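# Pour the ball into the middle arm's gutter

## Task

Get the ball out of the gutter it starts in and into the gutter belonging to the middle arm (arm2), then leave that gutter resting on its rest bar with the ball inside. The box must stay essentially where and how it was: moving, raising, rotating or tilting it beyond a small amount is a failure, and so is the ball touching the floor. Pouring the ball from one gutter into another is allowed. A gutter holds the ball only while its open end is raised above the other end; if its handle is held pointing up, the ball rolls out.

## Robot and tools

ROBOTS. Three Kinova Gen3 arms, arm1, arm2 and arm3, each with a five-fingered right hand. arm2 is the middle arm. Feet in the scene frame (metres, z up, origin on the floor): arm1 at (-1.780, +0.132, 0.919) facing about +x; arm2 at (0.001, -0.157, 0.872) rotated about 91 degrees, facing about +y; arm3 at (1.780, -0.193, 0.903) turned about 180 degrees, facing -x. Each foot looks along its own +x. Reach is roughly 1.06 m from joint 1's axis. Each arm has a wrist camera on the little-finger side, aimed at the hand point about 30 degrees off the finger line toward the thumb.

HAND FRAME. The hand point sits 0.045 m in front of the palm. Its +z runs along straight fingers, +y leaves the palm face, +x crosses the palm away from the thumb. Straight fingertips extend 0.06-0.07 m past the point. A bracket on the little-finger side of the wrist protrudes and can strike things. The thumb turned in front of the palm plus curled fingers can wrap objects about 0.035-0.065 m thick; a handle down to about 0.025 m can be held.

TOOL move. Arguments: arm1, arm2, arm3 (one object per arm; leave an arm out to give it nothing) and cameras. Inside an arm's object:
- joints: a map from joint name to an absolute goal. joint1_rad to joint7_rad are radians (joint1, 3, 5, 7 range -6.283 to 6.283; joint2 -2.249 to 2.249; joint4 -2.579 to 2.579; joint6 -2.099 to 2.099). Joint 1 positive turns clockwise seen from above; joint 2 at 0 is upright, positive leans forward. Hand keys hand_little, hand_ring, hand_middle, hand_index, hand_thumb_bend, hand_thumb_turn are absolute on a -1 to 1 scale (+1 open/straight or thumb beside palm, -1 closed or thumb in front of palm). hand_force_limit (-1 to 1, mapping to about 0-10 N at the fingertip, 0-15 N for thumb motors) and hand_speed (-0.96 to 1; full speed from +0.48) are settings, not motions.
- target: one list of seven numbers [x, y, z, qw, qx, qy, qz], an absolute hand-point pose in the scene frame, metres and unit quaternion w-first, written like the printed hand line. The hand goes in a straight line from its hand_target toward it. With target, joints may only carry the hand_ keys.
- speed: top hand speed in m/s, 0.002 to 0.5, default 0.25; turning is capped at twice that in rad/s.
- min_time_s: 0.1 to 8 s, the shortest duration for that arm's joint motions.
All motions in a call start together. Joint targets move each joint no faster than 1.39 rad/s (joints 1-4) or 1.22 rad/s (5-7); hand paths end together, stop after 10 s, and a call lasts at most 15 s. Paths ignore obstacles and other arms; hands lag, may drift off the line and overshoot speed near a straight arm. A move with no action returns full state and all images.

TOOL wait: seconds (0 to 10), optional cameras. TOOL zoom_image: camera name and region [x0, y0, x1, y1] in pixels, top-left origin, at most 504 by 504, only for a camera in the latest images. TOOL show_instructions: no arguments, shows the reference page. TOOL finished_scene: optional scene = 1; ends the scene permanently, so the ball must already rest in arm2's gutter on its bar.
Cameras: arm1_cam_wrist, arm2_cam_wrist, arm3_cam_wrist, cam_end_1, cam_end_2, cam_gap_1, cam_gap_2, cam_side, cam_top, or all.

RESULTS. move lists robots sent a motion; "as last shown" marks an uncommanded robot whose status reads "not commanded". hand gives the hand-point pose (printed value can be off at long reach); hand_target is the pose the held joint goals imply. Per-joint status: done (within 0.01 rad; hand within 1 cm and 2 degrees), off_target (resting short, maybe still pushing), time_out (a stop; joint holds where it ended), not_followed or "joint command not followed"/"pose unreachable" (a safety check withheld the motion). Joint velocities in rad/s; "within noise" means the arm is still. Joint torques and Flange force reveal contacts and loads. hand_stopped_by gives six words for little, ring, middle, index, thumb_bend, thumb_turn: moving, target, force, stalled or fault. <motor>_load_n is fingertip force in N, positive when pushed open; a lost grip shows as load dropping near 0. If a call is refused or a stop interrupts it, the remaining move, wait and finished_scene calls of that reply are skipped.

GRIPPING. A finger motor runs only when its target changes by at least 0.002, stopping at the target or when load hits hand_force_limit. To squeeze more, raise the limit and send a more-closed target; to loosen, send a more-open one. For gentle grips use hand_speed -0.94 or below. Start values: force limit 0, speed -0.8.

AVOID. Hard contact between two robots (it can end the scene), including closing fingers onto another arm's fingers; the safety check does not prevent finger-to-finger meetings. The arms push on after touching, so back off. Torque faults (sensor over limit, or a joint more than 5 degrees off plan; limits 104.5 N m joints 1-4, 51.3 joints 5-7, wrist motors only about 29 N m) freeze the arm 10 s. Motors overheat when holding loads, stretched out or straining; at 60 °C a MOTOR HOT line appears, at 75 °C the arm sinks; resend targets marked limit_stop_at_motor_heat. Do not drop or fling things, slam into fixed or heavy items, disturb the box, let the ball reach the floor, or push anything outside the work area. Loose objects may occasionally get a brief nudge.

Each tool is called after ">>>" by a JSON object that holds its "op" and its "data".

Reference images:

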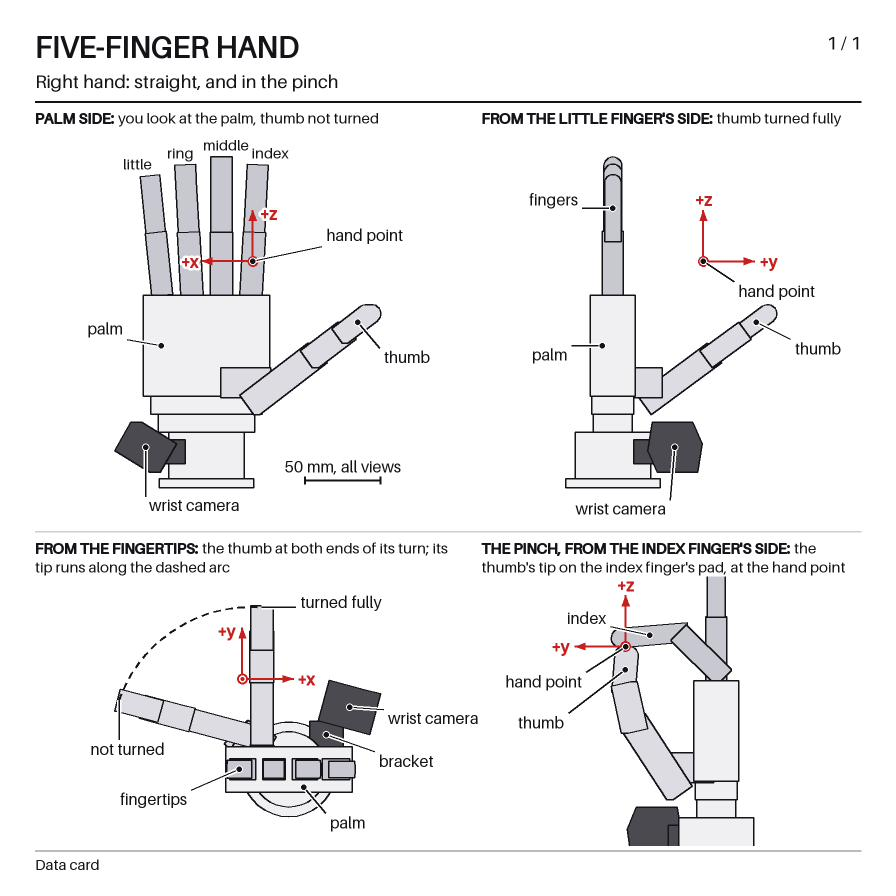

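## Session

>>> {"op": "move", "data": {}}

Scene clock: 0.00 s.
Joint torques (N m): no reading
Flange force (N): no reading
Joint velocities: within noise
arm1.joint_positions: joint1_rad=+0.412 joint2_rad=-0.417 joint3_rad=-0.154 joint4_rad=+1.532 joint5_rad=-0.107 joint6_rad=+2.013 joint7_rad=-2.033 hand_little=+1.000 hand_ring=+1.000 hand_middle=+1.000 hand_index=+1.000 hand_thumb_turn=+1.000 hand_thumb_bend=+1.000 hand_force_limit=+0.000 hand_speed=-0.800
arm1.joint_status: not commanded
arm1.hand_stopped_by: target,target,target,target,target,target
arm1.little_load_n: 0.0
arm1.ring_load_n: 0.0
arm1.middle_load_n: 0.0
arm1.index_load_n: 0.0
arm1.thumb_bend_load_n: 0.0
arm1.thumb_turn_load_n: 0.0
arm1.hand: x=-1.6024 y=+0.1419 z=+1.4056 quat_wxyz=(-0.002, -0.351, -0.936, -0.016) (m; scene frame)
arm1.hand_target: x=-1.6024 y=+0.1419 z=+1.4056 quat_wxyz=(-0.002, -0.351, -0.936, -0.016) (m; scene frame)
arm1.hand_status: not commanded
arm2.joint_positions: joint1_rad=+0.814 joint2_rad=-0.321 joint3_rad=-0.098 joint4_rad=+1.580 joint5_rad=-0.087 joint6_rad=+2.063 joint7_rad=-1.833 hand_little=+1.000 hand_ring=+1.000 hand_middle=+1.000 hand_index=+1.000 hand_thumb_turn=+1.000 hand_thumb_bend=+1.000 hand_force_limit=+0.000 hand_speed=-0.800
arm2.joint_status: not commanded
arm2.hand_stopped_by: target,target,target,target,target,target
arm2.little_load_n: 0.0
arm2.ring_load_n: 0.0
arm2.middle_load_n: 0.0
arm2.index_load_n: 0.0
arm2.thumb_bend_load_n: 0.0
arm2.thumb_turn_load_n: 0.0
arm2.hand: x=+0.0534 y=-0.0044 z=+1.3308 quat_wxyz=(+0.090, +0.316, -0.944, +0.028) (m; scene frame)
arm2.hand_target: x=+0.0534 y=-0.0044 z=+1.3308 quat_wxyz=(+0.090, +0.316, -0.944, +0.028) (m; scene frame)
arm2.hand_status: not commanded
arm3.joint_positions: joint1_rad=+0.220 joint2_rad=-0.459 joint3_rad=-0.095 joint4_rad=+1.566 joint5_rad=-0.007 joint6_rad=+2.054 joint7_rad=-2.193 hand_little=+1.000 hand_ring=+1.000 hand_middle=+1.000 hand_index=+1.000 hand_thumb_turn=+1.000 hand_thumb_bend=+1.000 hand_force_limit=+0.000 hand_speed=-0.800
arm3.joint_status: not commanded
arm3.hand_stopped_by: target,target,target,target,target,target
arm3.little_load_n: 0.0
arm3.ring_load_n: 0.5
arm3.middle_load_n: 0.0
arm3.index_load_n: 0.0
arm3.thumb_bend_load_n: 0.0
arm3.thumb_turn_load_n: 0.0
arm3.hand: x=+1.6375 y=-0.1786 z=+1.3831 quat_wxyz=(-0.014, +0.920, -0.391, +0.002) (m; scene frame)
arm3.hand_target: x=+1.6375 y=-0.1786 z=+1.3831 quat_wxyz=(-0.014, +0.920, -0.391, +0.002) (m; scene frame)
arm3.hand_status: not commanded
pictures: arm1_cam_wrist, arm2_cam_wrist, arm3_cam_wrist, cam_end_1, cam_end_2, cam_gap_1, cam_gap_2, cam_side, cam_top
Images, in order (width x height): arm1_cam_wrist 672x504, arm2_cam_wrist 672x504, arm3_cam_wrist 672x504, cam_end_1 896x504, cam_end_2 896x504, cam_gap_1 896x504, cam_gap_2 896x504, cam_side 896x504, cam_top 896x504.

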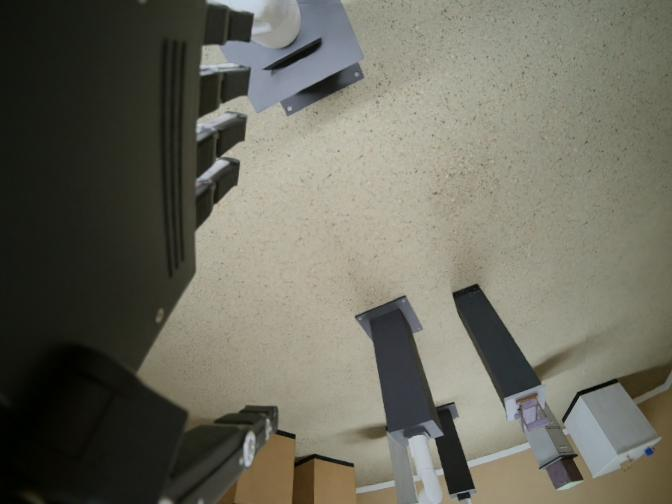

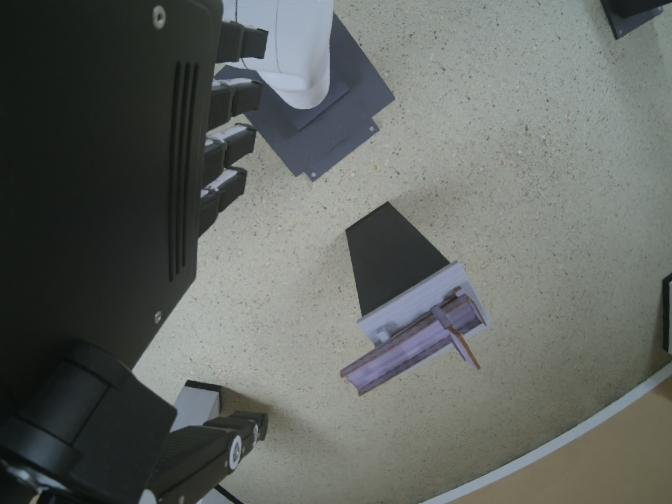

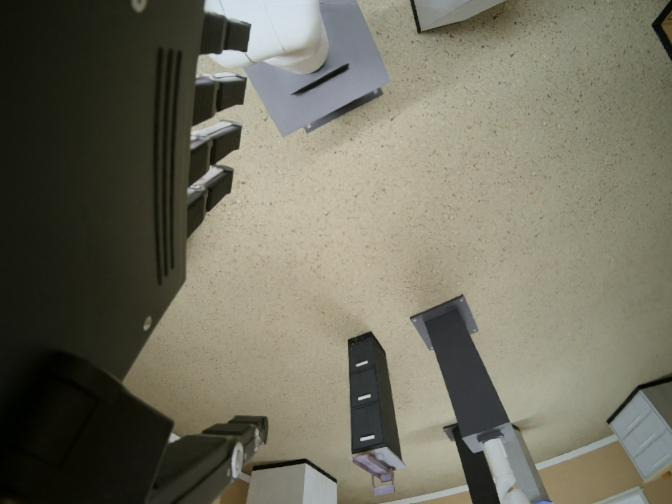

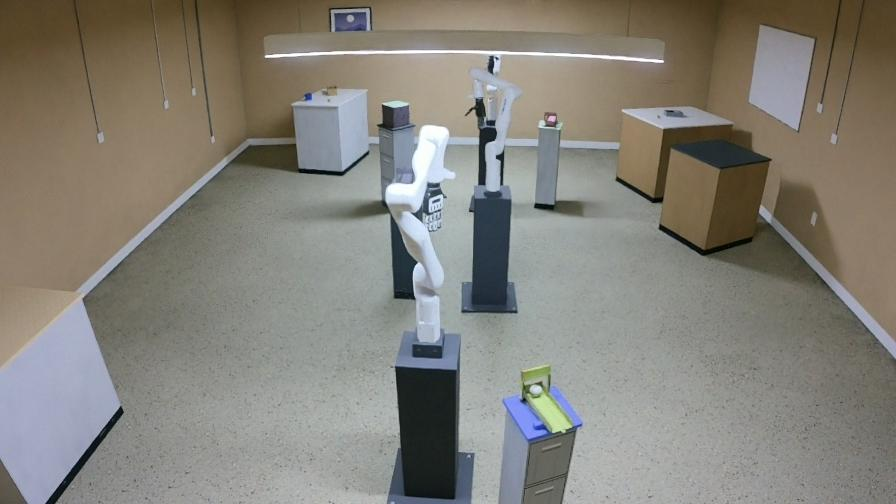

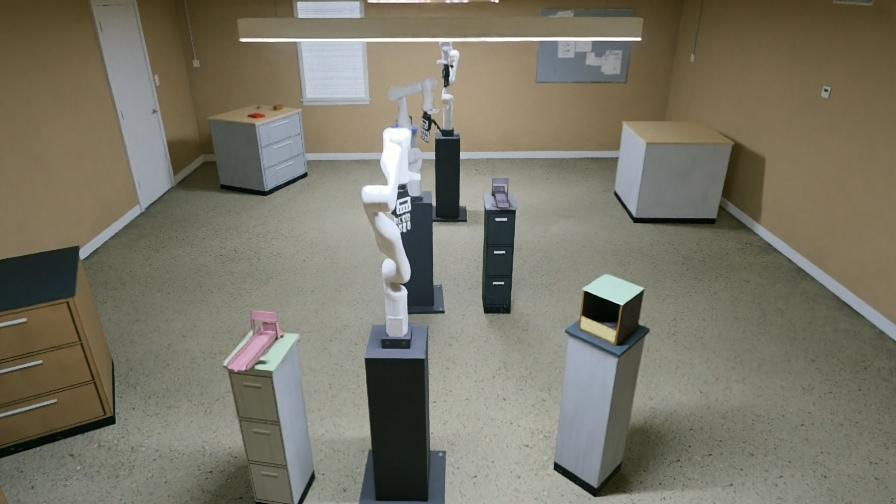

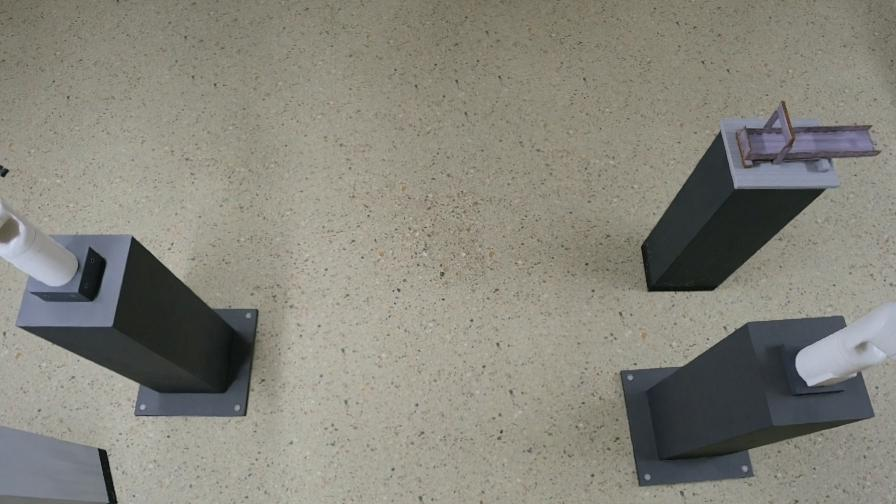

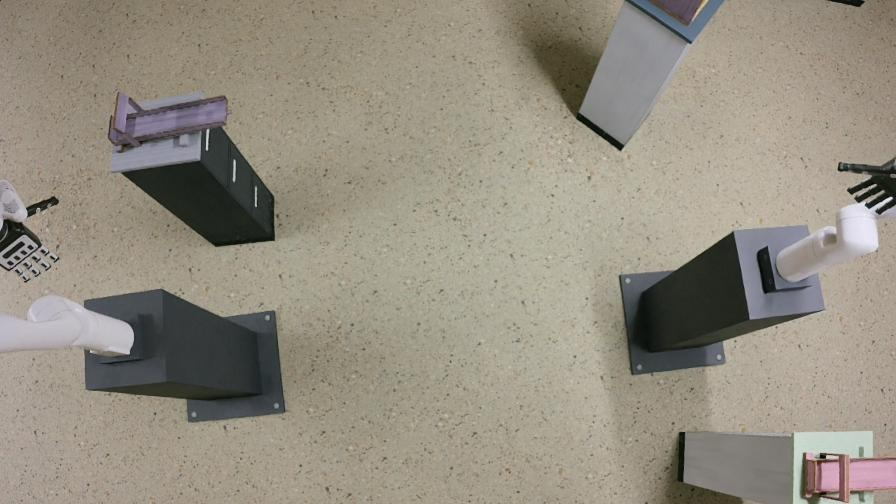

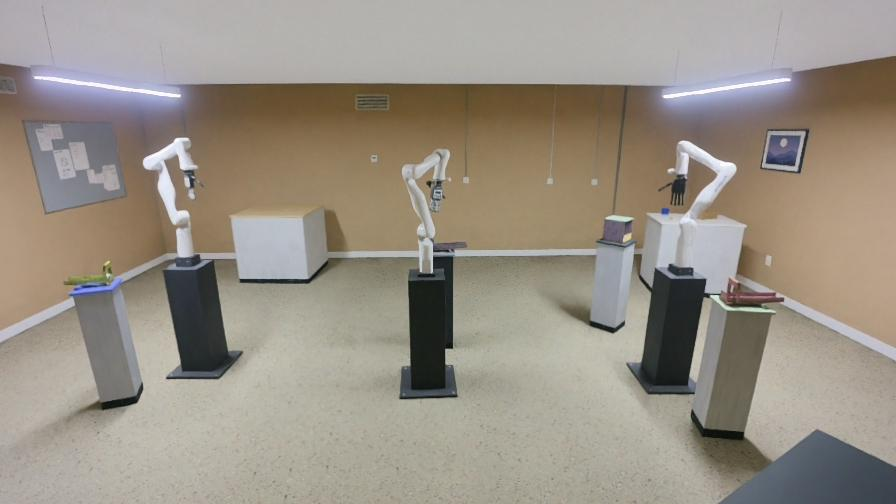

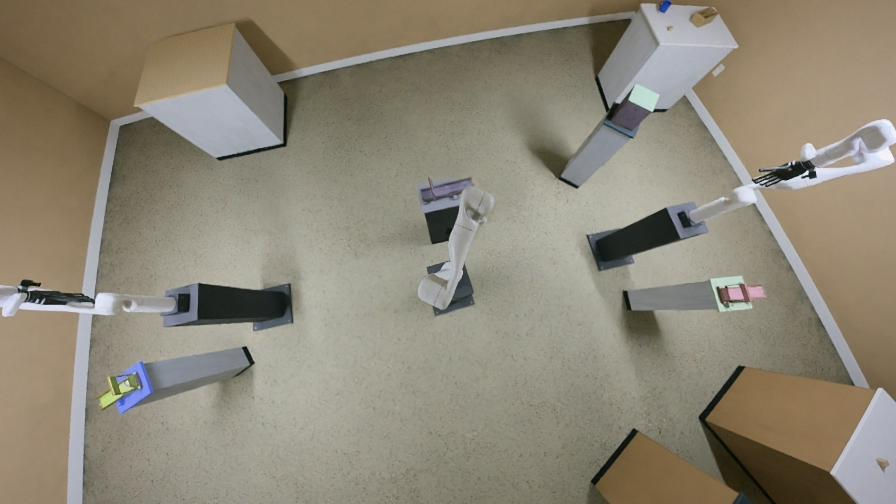

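>>> {"op": "zoom_image", "data": {"camera": "cam_end_1", "region": [460, 340, 640, 504]}}

>>> {"op": "zoom_image", "data": {"camera": "cam_gap_1", "region": [640, 60, 896, 240]}}

>>> {"op": "zoom_image", "data": {"camera": "cam_end_2", "region": [200, 280, 340, 420]}}

>>> {"op": "zoom_image", "data": {"camera": "cam_end_2", "region": [520, 240, 700, 380]}}

>>> {"op": "zoom_image", "data": {"camera": "arm2_cam_wrist", "region": [320, 180, 520, 420]}}

>>> {"op": "zoom_image", "data": {"camera": "cam_top", "region": [60, 320, 260, 440]}}

>>> {"op": "zoom_image", "data": {"camera": "cam_top", "region": [380, 140, 520, 320]}}

>>> {"op": "zoom_image", "data": {"camera": "cam_gap_2", "region": [90, 60, 290, 220]}}

Scaled by 2.800 from the camera's image (finer frame: 1280x720).

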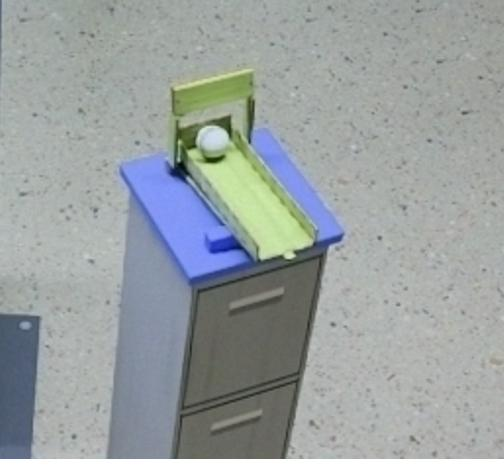

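Scaled by 1.969 from the camera's image (finer frame: 1280x720).

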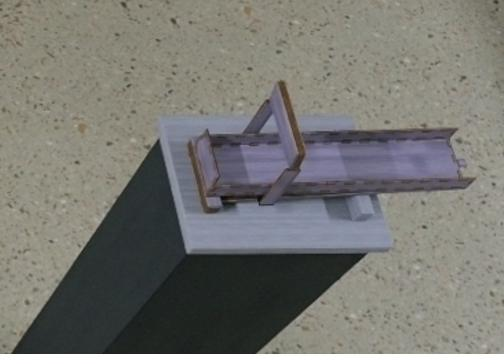

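Scaled by 3.600 from the camera's image (finer frame: 1280x720).

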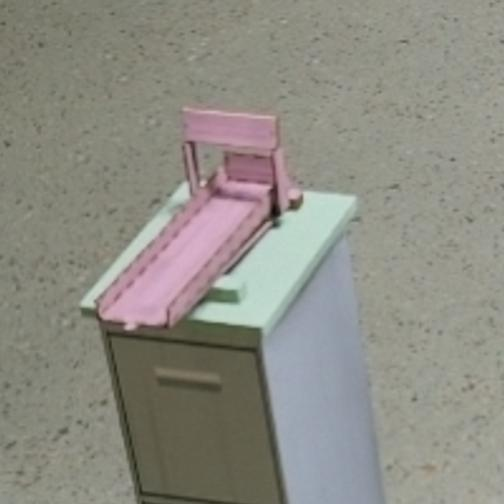

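Scaled by 2.800 from the camera's image (finer frame: 1280x720).

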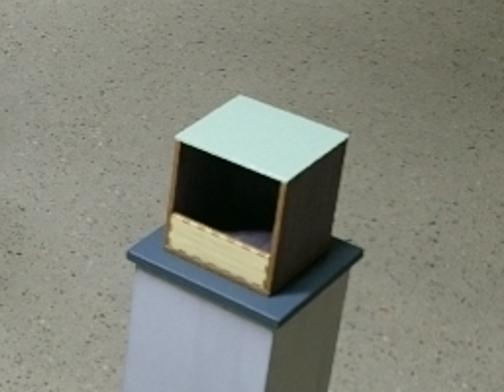

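Scaled by 2.100 from the camera's image (finer frame: 960x720).

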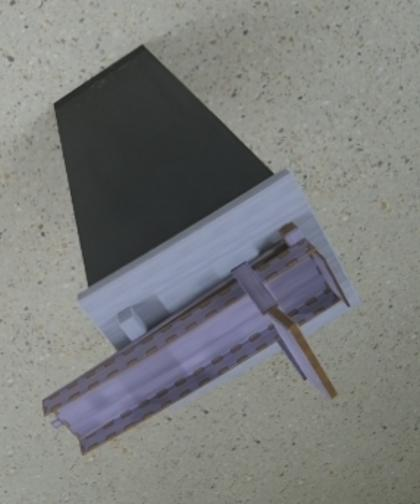

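Scaled by 2.520 from the camera's image (finer frame: 1280x720).

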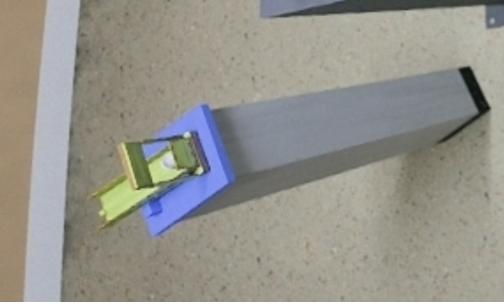

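Scaled by 2.800 from the camera's image (finer frame: 1280x720).

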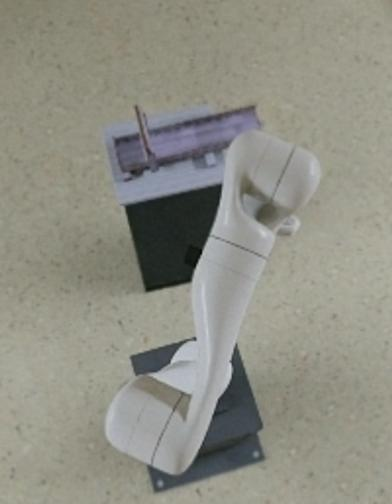

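Scaled by 2.520 from the camera's image (finer frame: 1280x720).

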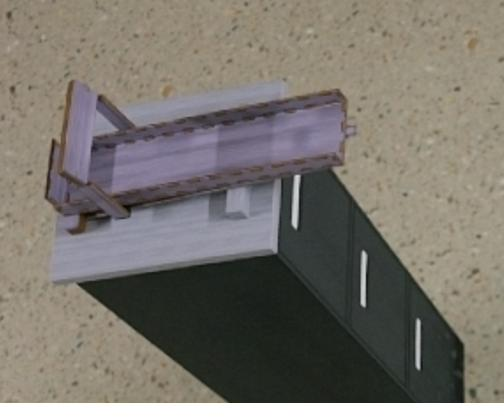

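>>> {"op": "zoom_image", "data": {"camera": "cam_side", "region": [40, 240, 160, 330]}}

>>> {"op": "zoom_image", "data": {"camera": "cam_side", "region": [690, 260, 800, 340]}}

>>> {"op": "zoom_image", "data": {"camera": "cam_side", "region": [390, 140, 510, 290]}}

>>> {"op": "zoom_image", "data": {"camera": "cam_gap_2", "region": [760, 400, 896, 504]}}

Scaled by 4.200 from the camera's image (finer frame: 1280x720).

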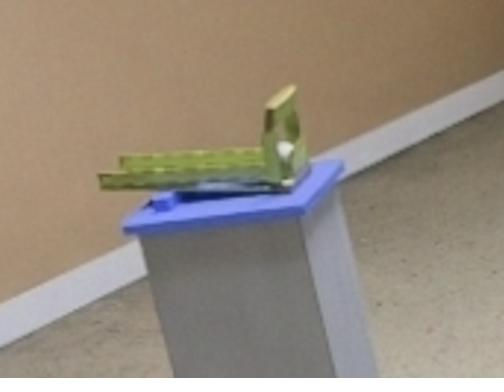

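Scaled by 4.582 from the camera's image (finer frame: 1280x720).

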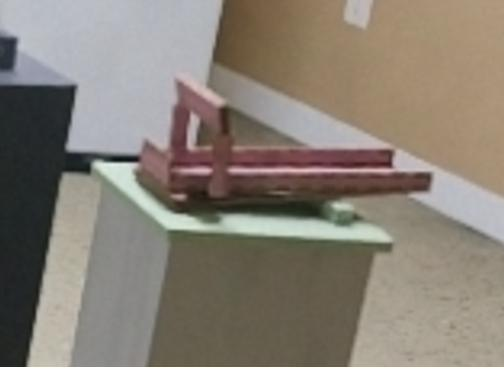

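Scaled by 3.360 from the camera's image (finer frame: 1280x720).

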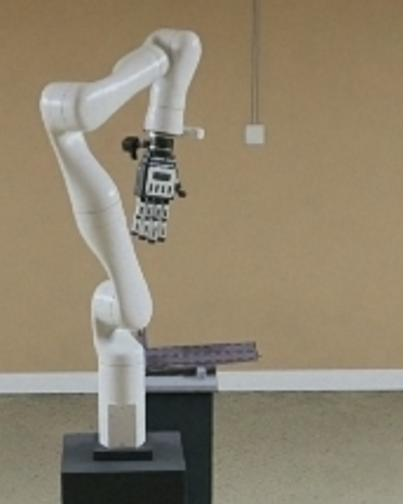

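Scaled by 3.706 from the camera's image (finer frame: 1280x720).

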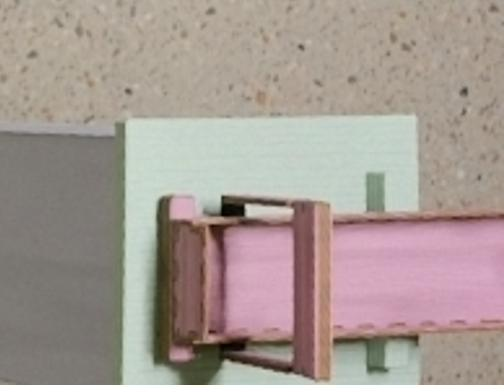

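>>> {"op": "move", "data": {"arm1": {"joints": {"joint1_rad": 2.1, "joint2_rad": -0.3, "joint3_rad": 0.0, "joint4_rad": 1.6, "joint5_rad": 0.0, "joint6_rad": 1.5, "joint7_rad": -1.57}}, "cameras": ["arm1_cam_wrist", "cam_end_1", "cam_top", "cam_side"]}}

Scene clock: 136.33 s.
Joint torques (N m): arm1=[1.17 -1.93 -0.25 -8.26 0.04 -0.55 0.62] | arm2=[-1.87 -0.08 0.96 -6.27 -0.58 0.27 0.24] | arm3=[1.21 1.82 -0.05 -5.29 -0.39 -0.49 0.15]
Flange force (N): arm1=[1.4 2.1 -0.5] | arm2=[2.5 2.3 -2.8] | arm3=[-0.8 -1.6 -8.6]
move: arm1 done
Joint velocities: within noise
arm1.joint_positions: joint1_rad=+2.100 joint2_rad=-0.300 joint3_rad=+0.000 joint4_rad=+1.600 joint5_rad=+0.000 joint6_rad=+1.500 joint7_rad=-1.570 hand_little=+1.000 hand_ring=+1.000 hand_middle=+1.000 hand_index=+1.000 hand_thumb_turn=+1.000 hand_thumb_bend=+1.000 hand_force_limit=+0.000 hand_speed=-0.800
arm1.joint_status: all done
arm1.hand_stopped_by: target,target,target,target,target,target
arm1.little_load_n: 0.0
arm1.ring_load_n: 0.0
arm1.middle_load_n: 0.0
arm1.index_load_n: 0.0
arm1.thumb_bend_load_n: -0.5
arm1.thumb_turn_load_n: 0.0
arm1.hand: x=-1.9182 y=-0.1530 z=+1.3971 quat_wxyz=(-0.083, -0.862, -0.477, +0.150)
arm1.hand_target: x=-1.9182 y=-0.1530 z=+1.3971 quat_wxyz=(-0.083, -0.862, -0.477, +0.150)
arm1.hand_status: not commanded
arm2, arm3: as last shown
arm3.ring_load_n: 0.0
pictures: arm1_cam_wrist, cam_end_1, cam_side, cam_top
Images, in order (width x height): arm1_cam_wrist 672x504, cam_end_1 896x504, cam_side 896x504, cam_top 896x504.

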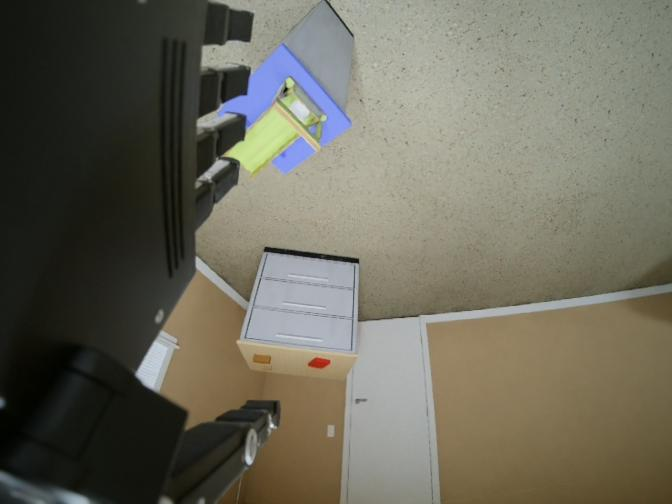

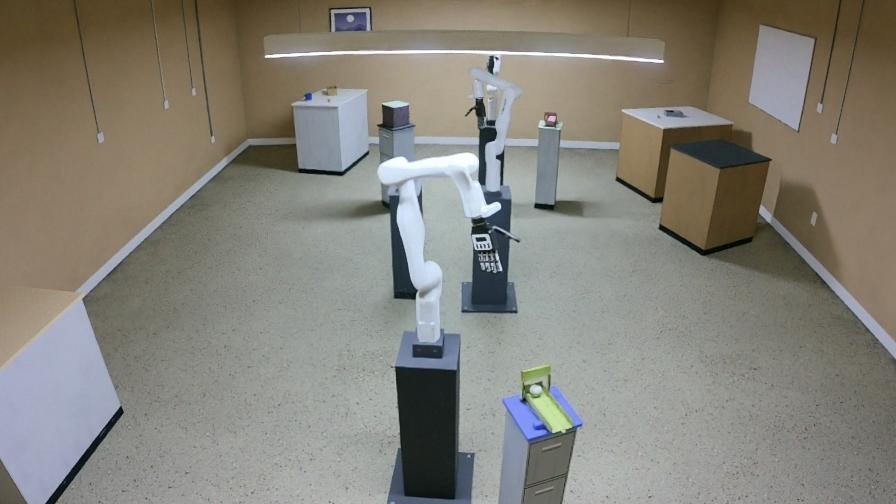

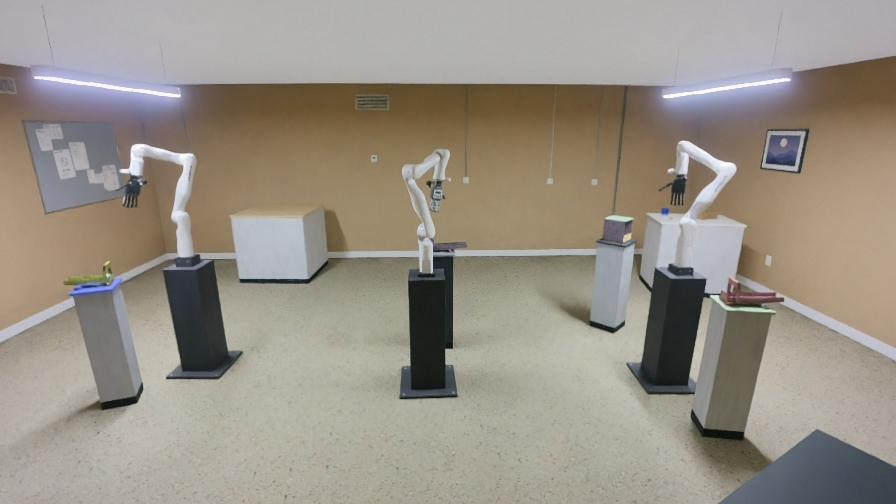

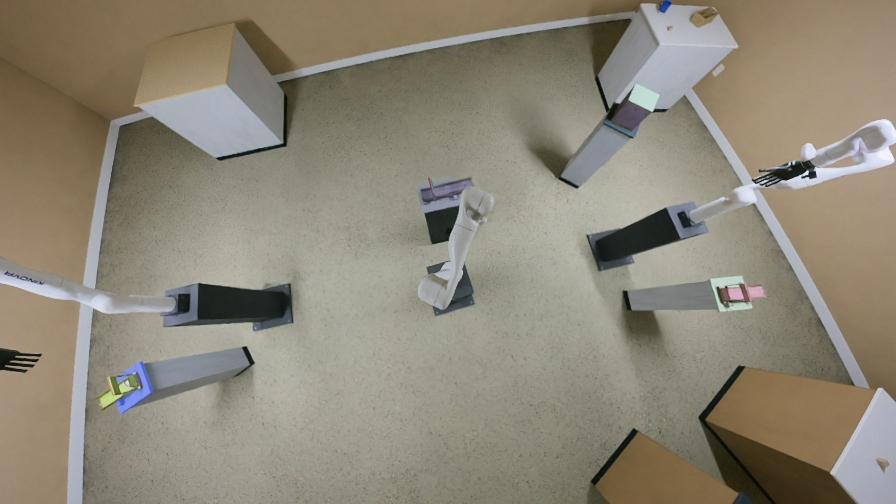

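>>> {"op": "move", "data": {"arm1": {"joints": {"joint1_rad": 2.13, "joint2_rad": 0.1, "joint3_rad": 0.0, "joint4_rad": 1.5, "joint5_rad": 0.0, "joint6_rad": 1.02, "joint7_rad": 1.57}}, "cameras": ["arm1_cam_wrist", "cam_end_1", "cam_side"]}}

Scene clock: 206.93 s.
Joint torques (N m): arm1=[1.14 -9.77 -0.08 -8.84 0.06 -0.85 0.66] | arm2=[-1.88 -0.08 0.97 -6.24 -0.58 0.25 0.24] | arm3=[1.27 1.8 -0.05 -5.4 -0.41 -0.53 0.18]
Flange force (N): arm1=[-1.6 -4.4 -1.6] | arm2=[2.5 2.4 -3.0] | arm3=[-0.7 -1.6 -8.3]
move: arm1 done
Joint velocities: within noise
arm1.joint_positions: joint1_rad=+2.130 joint2_rad=+0.100 joint3_rad=+0.000 joint4_rad=+1.500 joint5_rad=+0.000 joint6_rad=+1.020 joint7_rad=+1.570 hand_little=+1.000 hand_ring=+1.000 hand_middle=+1.000 hand_index=+1.000 hand_thumb_turn=+1.000 hand_thumb_bend=+1.000 hand_force_limit=+0.000 hand_speed=-0.800
arm1.joint_status: all done
arm1.hand_stopped_by: target,target,target,target,target,target
arm1.little_load_n: 0.0
arm1.ring_load_n: 0.0
arm1.middle_load_n: 0.0
arm1.index_load_n: 0.0
arm1.thumb_bend_load_n: 0.0
arm1.thumb_turn_load_n: 0.0
arm1.hand: x=-2.1240 y=-0.2266 z=+1.3194 quat_wxyz=(+0.228, +0.454, -0.853, +0.122)
arm1.hand_target: x=-2.1240 y=-0.2266 z=+1.3194 quat_wxyz=(+0.228, +0.454, -0.853, +0.122)
arm1.hand_status: not commanded
arm2, arm3: as last shown
Images, in order (width x height): arm1_cam_wrist 672x504, cam_end_1 896x504, cam_side 896x504.

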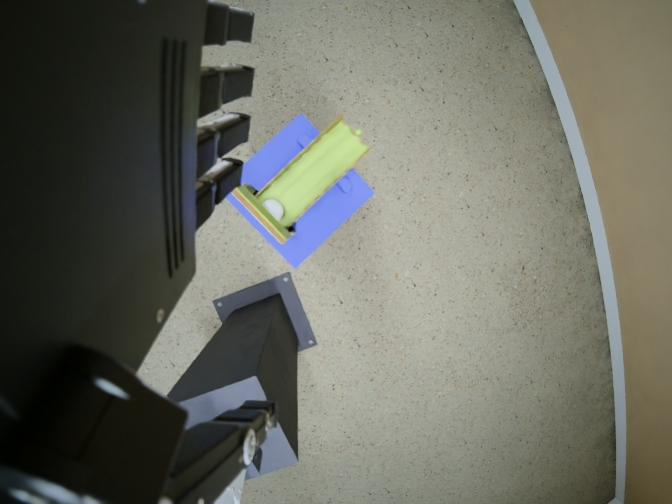

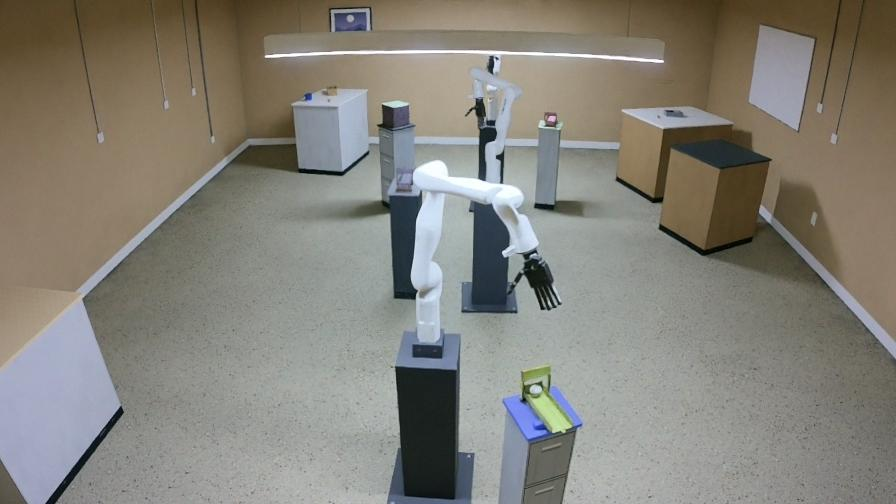

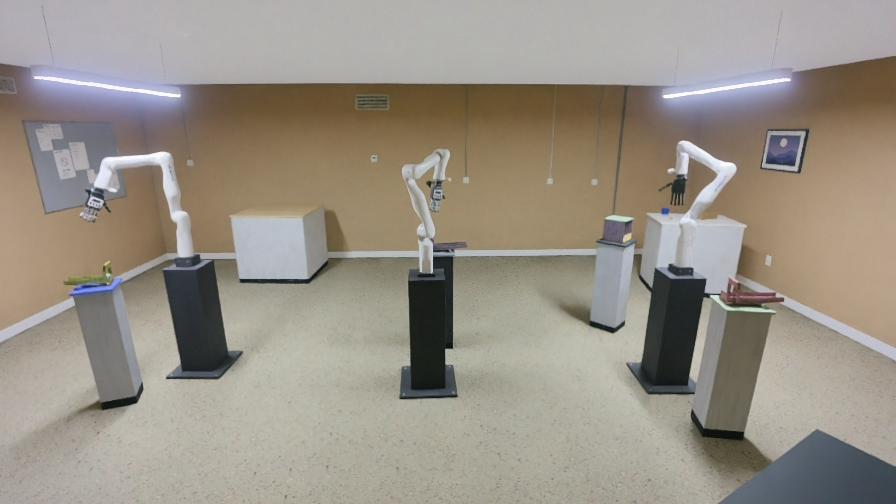

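>>> {"op": "zoom_image", "data": {"camera": "arm1_cam_wrist", "region": [200, 90, 400, 280]}}

Scaled by 2.520 from the camera's image (finer frame: 960x720).

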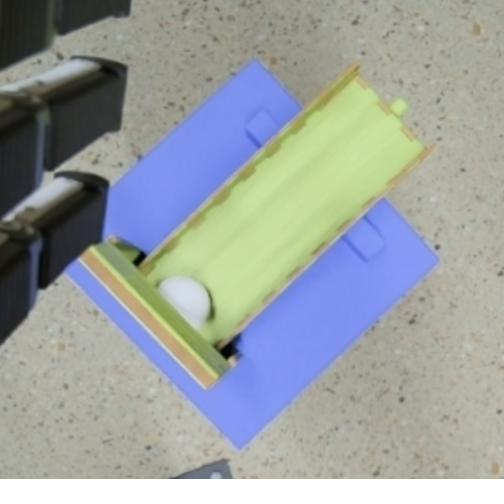

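>>> {"op": "move", "data": {"arm1": {"target": [-2.053, -0.321, 1.22, 0.228, 0.454, -0.853, 0.122], "speed": 0.2}, "cameras": ["arm1_cam_wrist"]}}

>>> {"op": "zoom_image", "data": {"camera": "arm1_cam_wrist", "region": [200, 90, 500, 390]}}

Scene clock: 275.43 s.
Joint torques (N m): arm1=[1.2 -12.17 -0.02 -8.36 0.39 -0.73 0.67] | arm2=[-1.86 -0.12 1 -6.26 -0.59 0.28 0.23] | arm3=[1.2 1.77 -0.04 -5.35 -0.4 -0.48 0.13]
Flange force (N): arm1=[-2.7 -4.2 -2.0] | arm2=[2.4 2.4 -2.9] | arm3=[-0.9 -1.6 -8.4]
move: arm1 done
Joint velocities: within noise
arm1.joint_positions: joint1_rad=+1.898 joint2_rad=+0.253 joint3_rad=-0.058 joint4_rad=+1.633 joint5_rad=+0.224 joint6_rad=+0.765 joint7_rad=+1.162 hand_little=+1.000 hand_ring=+1.000 hand_middle=+1.000 hand_index=+1.000 hand_thumb_turn=+1.000 hand_thumb_bend=+1.000 hand_force_limit=+0.000 hand_speed=-0.800
arm1.joint_status: not commanded
arm1.hand_stopped_by: target,target,target,target,target,target
arm1.little_load_n: 0.0
arm1.ring_load_n: 0.0
arm1.middle_load_n: 0.0
arm1.index_load_n: 0.0
arm1.thumb_bend_load_n: 0.0
arm1.thumb_turn_load_n: 0.0
arm1.hand: x=-2.0530 y=-0.3210 z=+1.2200 quat_wxyz=(+0.228, +0.454, -0.853, +0.122)
arm1.hand_target: x=-2.0530 y=-0.3210 z=+1.2200 quat_wxyz=(+0.228, +0.454, -0.853, +0.122)
arm1.hand_status: done (0.000 m and 0.0 deg from the pose sent, 0.154 m and 0.1 deg at the start)
arm2, arm3: as last shown
arm3.index_load_n: -0.5
arm3.thumb_bend_load_n: -0.5
Images, in order (width x height): arm1_cam_wrist 672x504.

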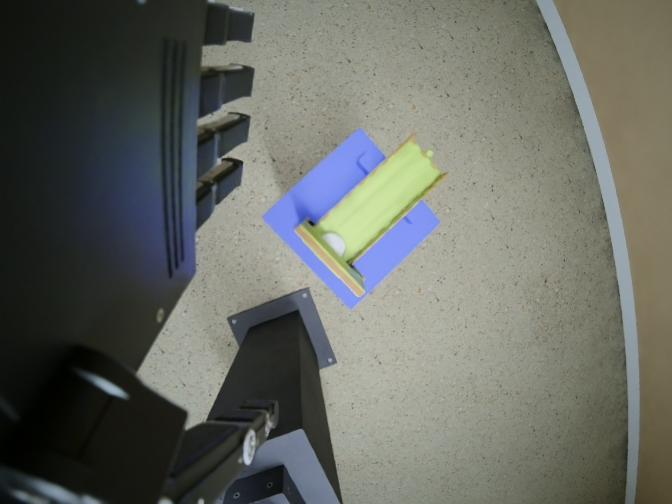

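Scaled by 1.680 from the camera's image (finer frame: 960x720).

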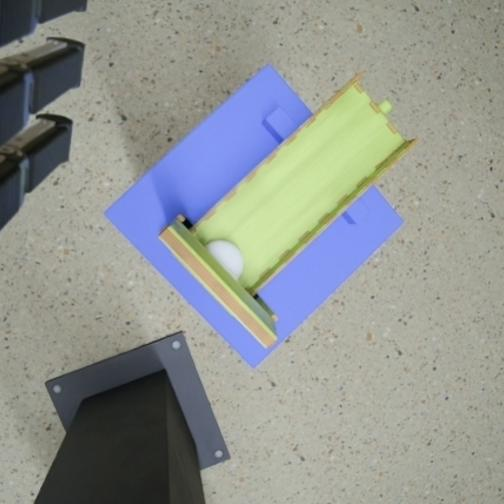

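>>> {"op": "move", "data": {"arm1": {"joints": {"joint1_rad": 1.539, "joint2_rad": 0.5, "joint3_rad": 0.0, "joint4_rad": 2.396, "joint5_rad": 1.965, "joint6_rad": 1.624, "joint7_rad": 3.015}, "min_time_s": 4}, "cameras": ["arm1_cam_wrist", "cam_end_1", "cam_side"]}}

Scene clock: 592.90 s.
Joint torques (N m): arm1=[1.18 -10.63 1.23 -2.68 0.59 2.59 0.58] | arm2=[-1.9 -0.1 0.99 -6.23 -0.61 0.27 0.24] | arm3=[1.24 1.76 0 -5.29 -0.36 -0.5 0.15]
Flange force (N): arm1=[-0.8 -3.6 -2.4] | arm2=[2.4 2.4 -3.0] | arm3=[-0.8 -1.4 -8.7]
move: arm1 done
Joint velocities: within noise
arm1.joint_positions: joint1_rad=+1.539 joint2_rad=+0.500 joint3_rad=+0.000 joint4_rad=+2.396 joint5_rad=+1.965 joint6_rad=+1.624 joint7_rad=+3.015 hand_little=+1.000 hand_ring=+1.000 hand_middle=+1.000 hand_index=+1.000 hand_thumb_turn=+1.000 hand_thumb_bend=+1.000 hand_force_limit=+0.000 hand_speed=-0.800
arm1.joint_status: all done
arm1.hand_stopped_by: target,target,target,target,target,target
arm1.little_load_n: 0.0
arm1.ring_load_n: 0.0
arm1.middle_load_n: 0.0
arm1.index_load_n: 0.0
arm1.thumb_bend_load_n: -0.5
arm1.thumb_turn_load_n: -0.5
arm1.hand: x=-2.0899 y=-0.3102 z=+1.2706 quat_wxyz=(-0.310, +0.459, +0.465, -0.691)
arm1.hand_target: x=-2.0899 y=-0.3102 z=+1.2706 quat_wxyz=(-0.310, +0.459, +0.465, -0.691)
arm1.hand_status: not commanded
arm2, arm3: as last shown
arm3.index_load_n: 0.0
arm3.thumb_bend_load_n: 0.0
Images, in order (width x height): arm1_cam_wrist 672x504, cam_end_1 896x504, cam_side 896x504.

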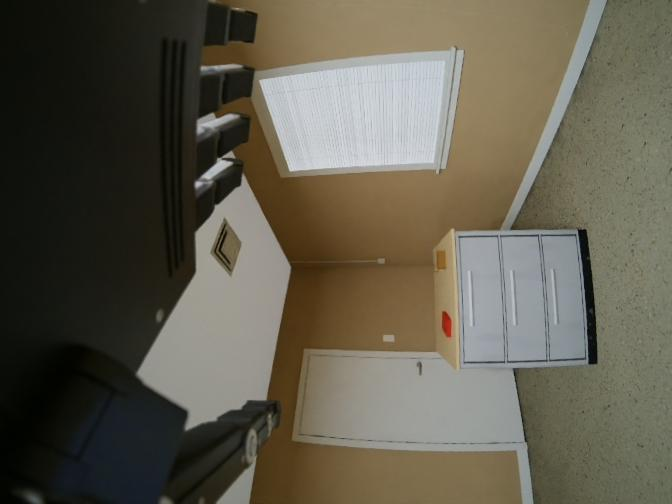

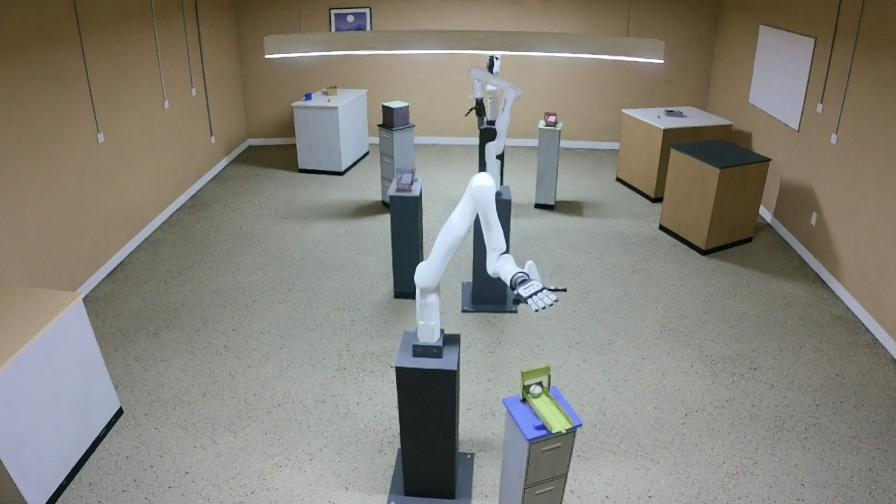

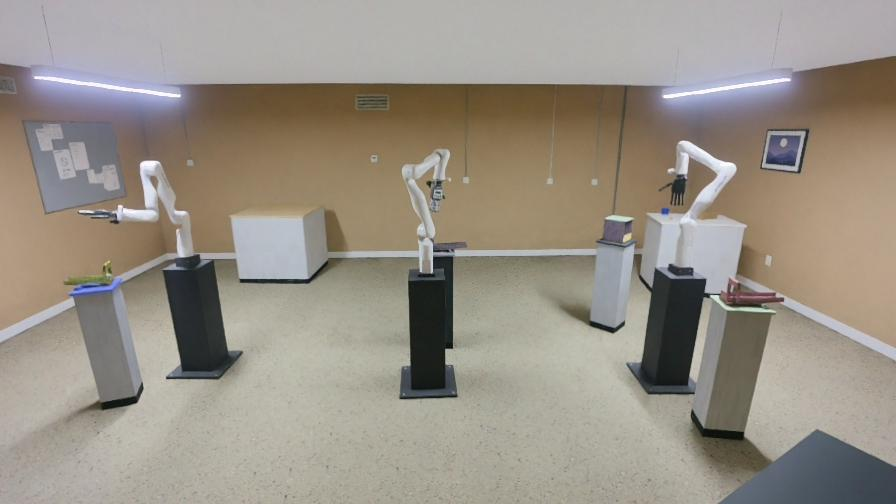

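>>> {"op": "move", "data": {"arm1": {"target": [-2.0, -0.275, 1.11, 0.3918, -0.3918, -0.587, 0.587], "speed": 0.15}, "cameras": ["arm1_cam_wrist", "cam_end_1", "cam_side"]}}

>>> {"op": "zoom_image", "data": {"camera": "arm1_cam_wrist", "region": [240, 0, 672, 400]}}

Scene clock: 615.83 s.
Joint torques (N m): arm1=[1.18 -12.01 1.5 1.22 -0.36 2.66 0.59] | arm2=[-1.85 -0.06 0.97 -6.26 -0.6 0.27 0.21] | arm3=[1.22 1.77 -0.07 -5.37 -0.39 -0.49 0.14]
Flange force (N): arm1=[1.0 -3.4 -3.2] | arm2=[2.5 2.2 -2.8] | arm3=[-0.9 -1.7 -8.3]
move: arm1 done
Joint velocities: within noise
arm1.joint_positions: joint1_rad=+1.306 joint2_rad=+0.857 joint3_rad=-0.150 joint4_rad=+2.459 joint5_rad=+1.614 joint6_rad=+1.691 joint7_rad=+2.981 hand_little=+1.000 hand_ring=+1.000 hand_middle=+1.000 hand_index=+1.000 hand_thumb_turn=+1.000 hand_thumb_bend=+1.000 hand_force_limit=+0.000 hand_speed=-0.800
arm1.joint_status: not commanded
arm1.hand_stopped_by: target,target,target,target,target,target
arm1.little_load_n: 0.0
arm1.ring_load_n: 0.0
arm1.middle_load_n: 0.0
arm1.index_load_n: 0.0
arm1.thumb_bend_load_n: 0.0
arm1.thumb_turn_load_n: 0.0
arm1.hand: x=-2.0000 y=-0.2750 z=+1.1100 quat_wxyz=(-0.393, +0.393, +0.588, -0.588)
arm1.hand_target: x=-2.0000 y=-0.2750 z=+1.1100 quat_wxyz=(-0.393, +0.393, +0.588, -0.588)
arm1.hand_status: done (0.000 m and 0.0 deg from the pose sent, 0.187 m and 22.1 deg at the start)
arm2, arm3: as last shown
Images, in order (width x height): arm1_cam_wrist 672x504, cam_end_1 896x504, cam_side 896x504.

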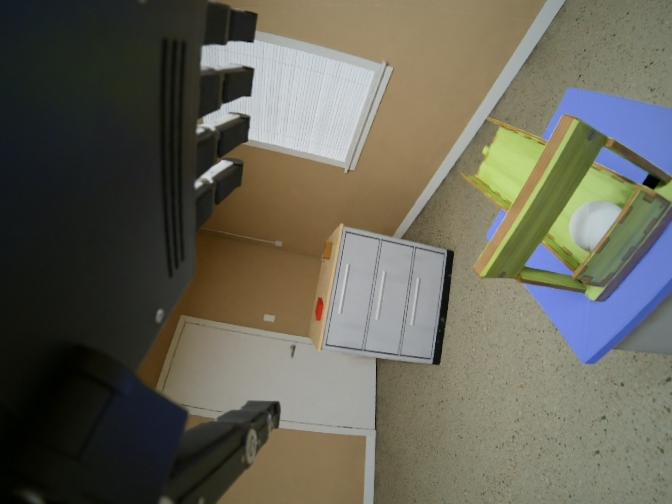

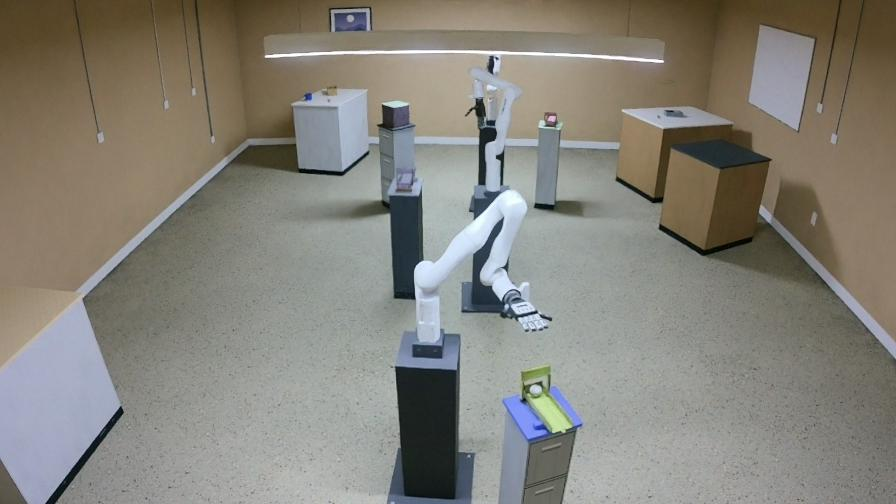

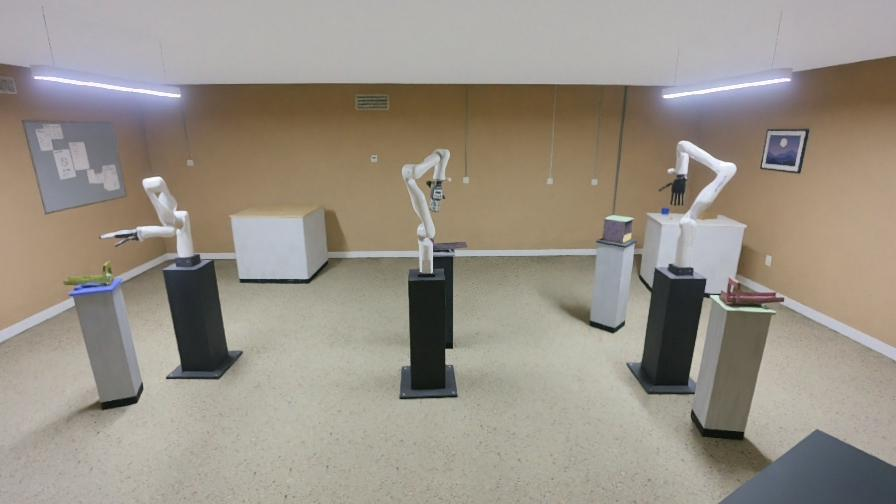

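Scaled by 1.167 from the camera's image (finer frame: 960x720).

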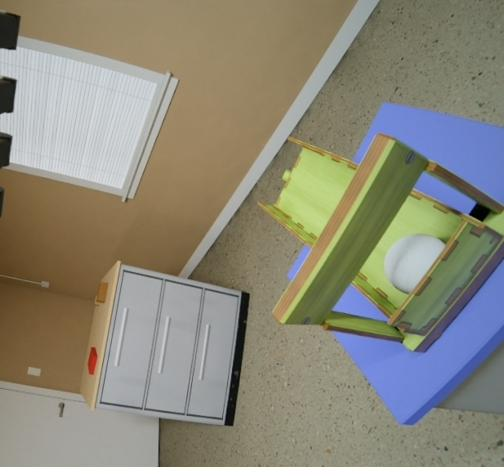

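>>> {"op": "zoom_image", "data": {"camera": "arm1_cam_wrist", "region": [452, 80, 672, 380]}}

Scaled by 1.680 from the camera's image (finer frame: 960x720).

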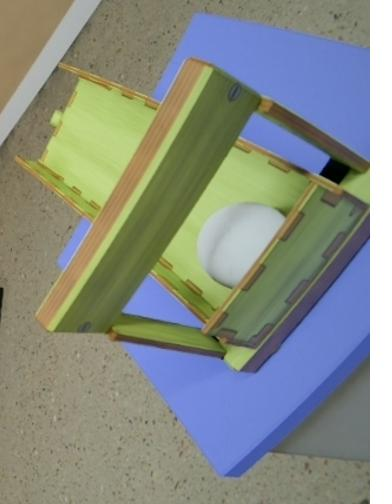

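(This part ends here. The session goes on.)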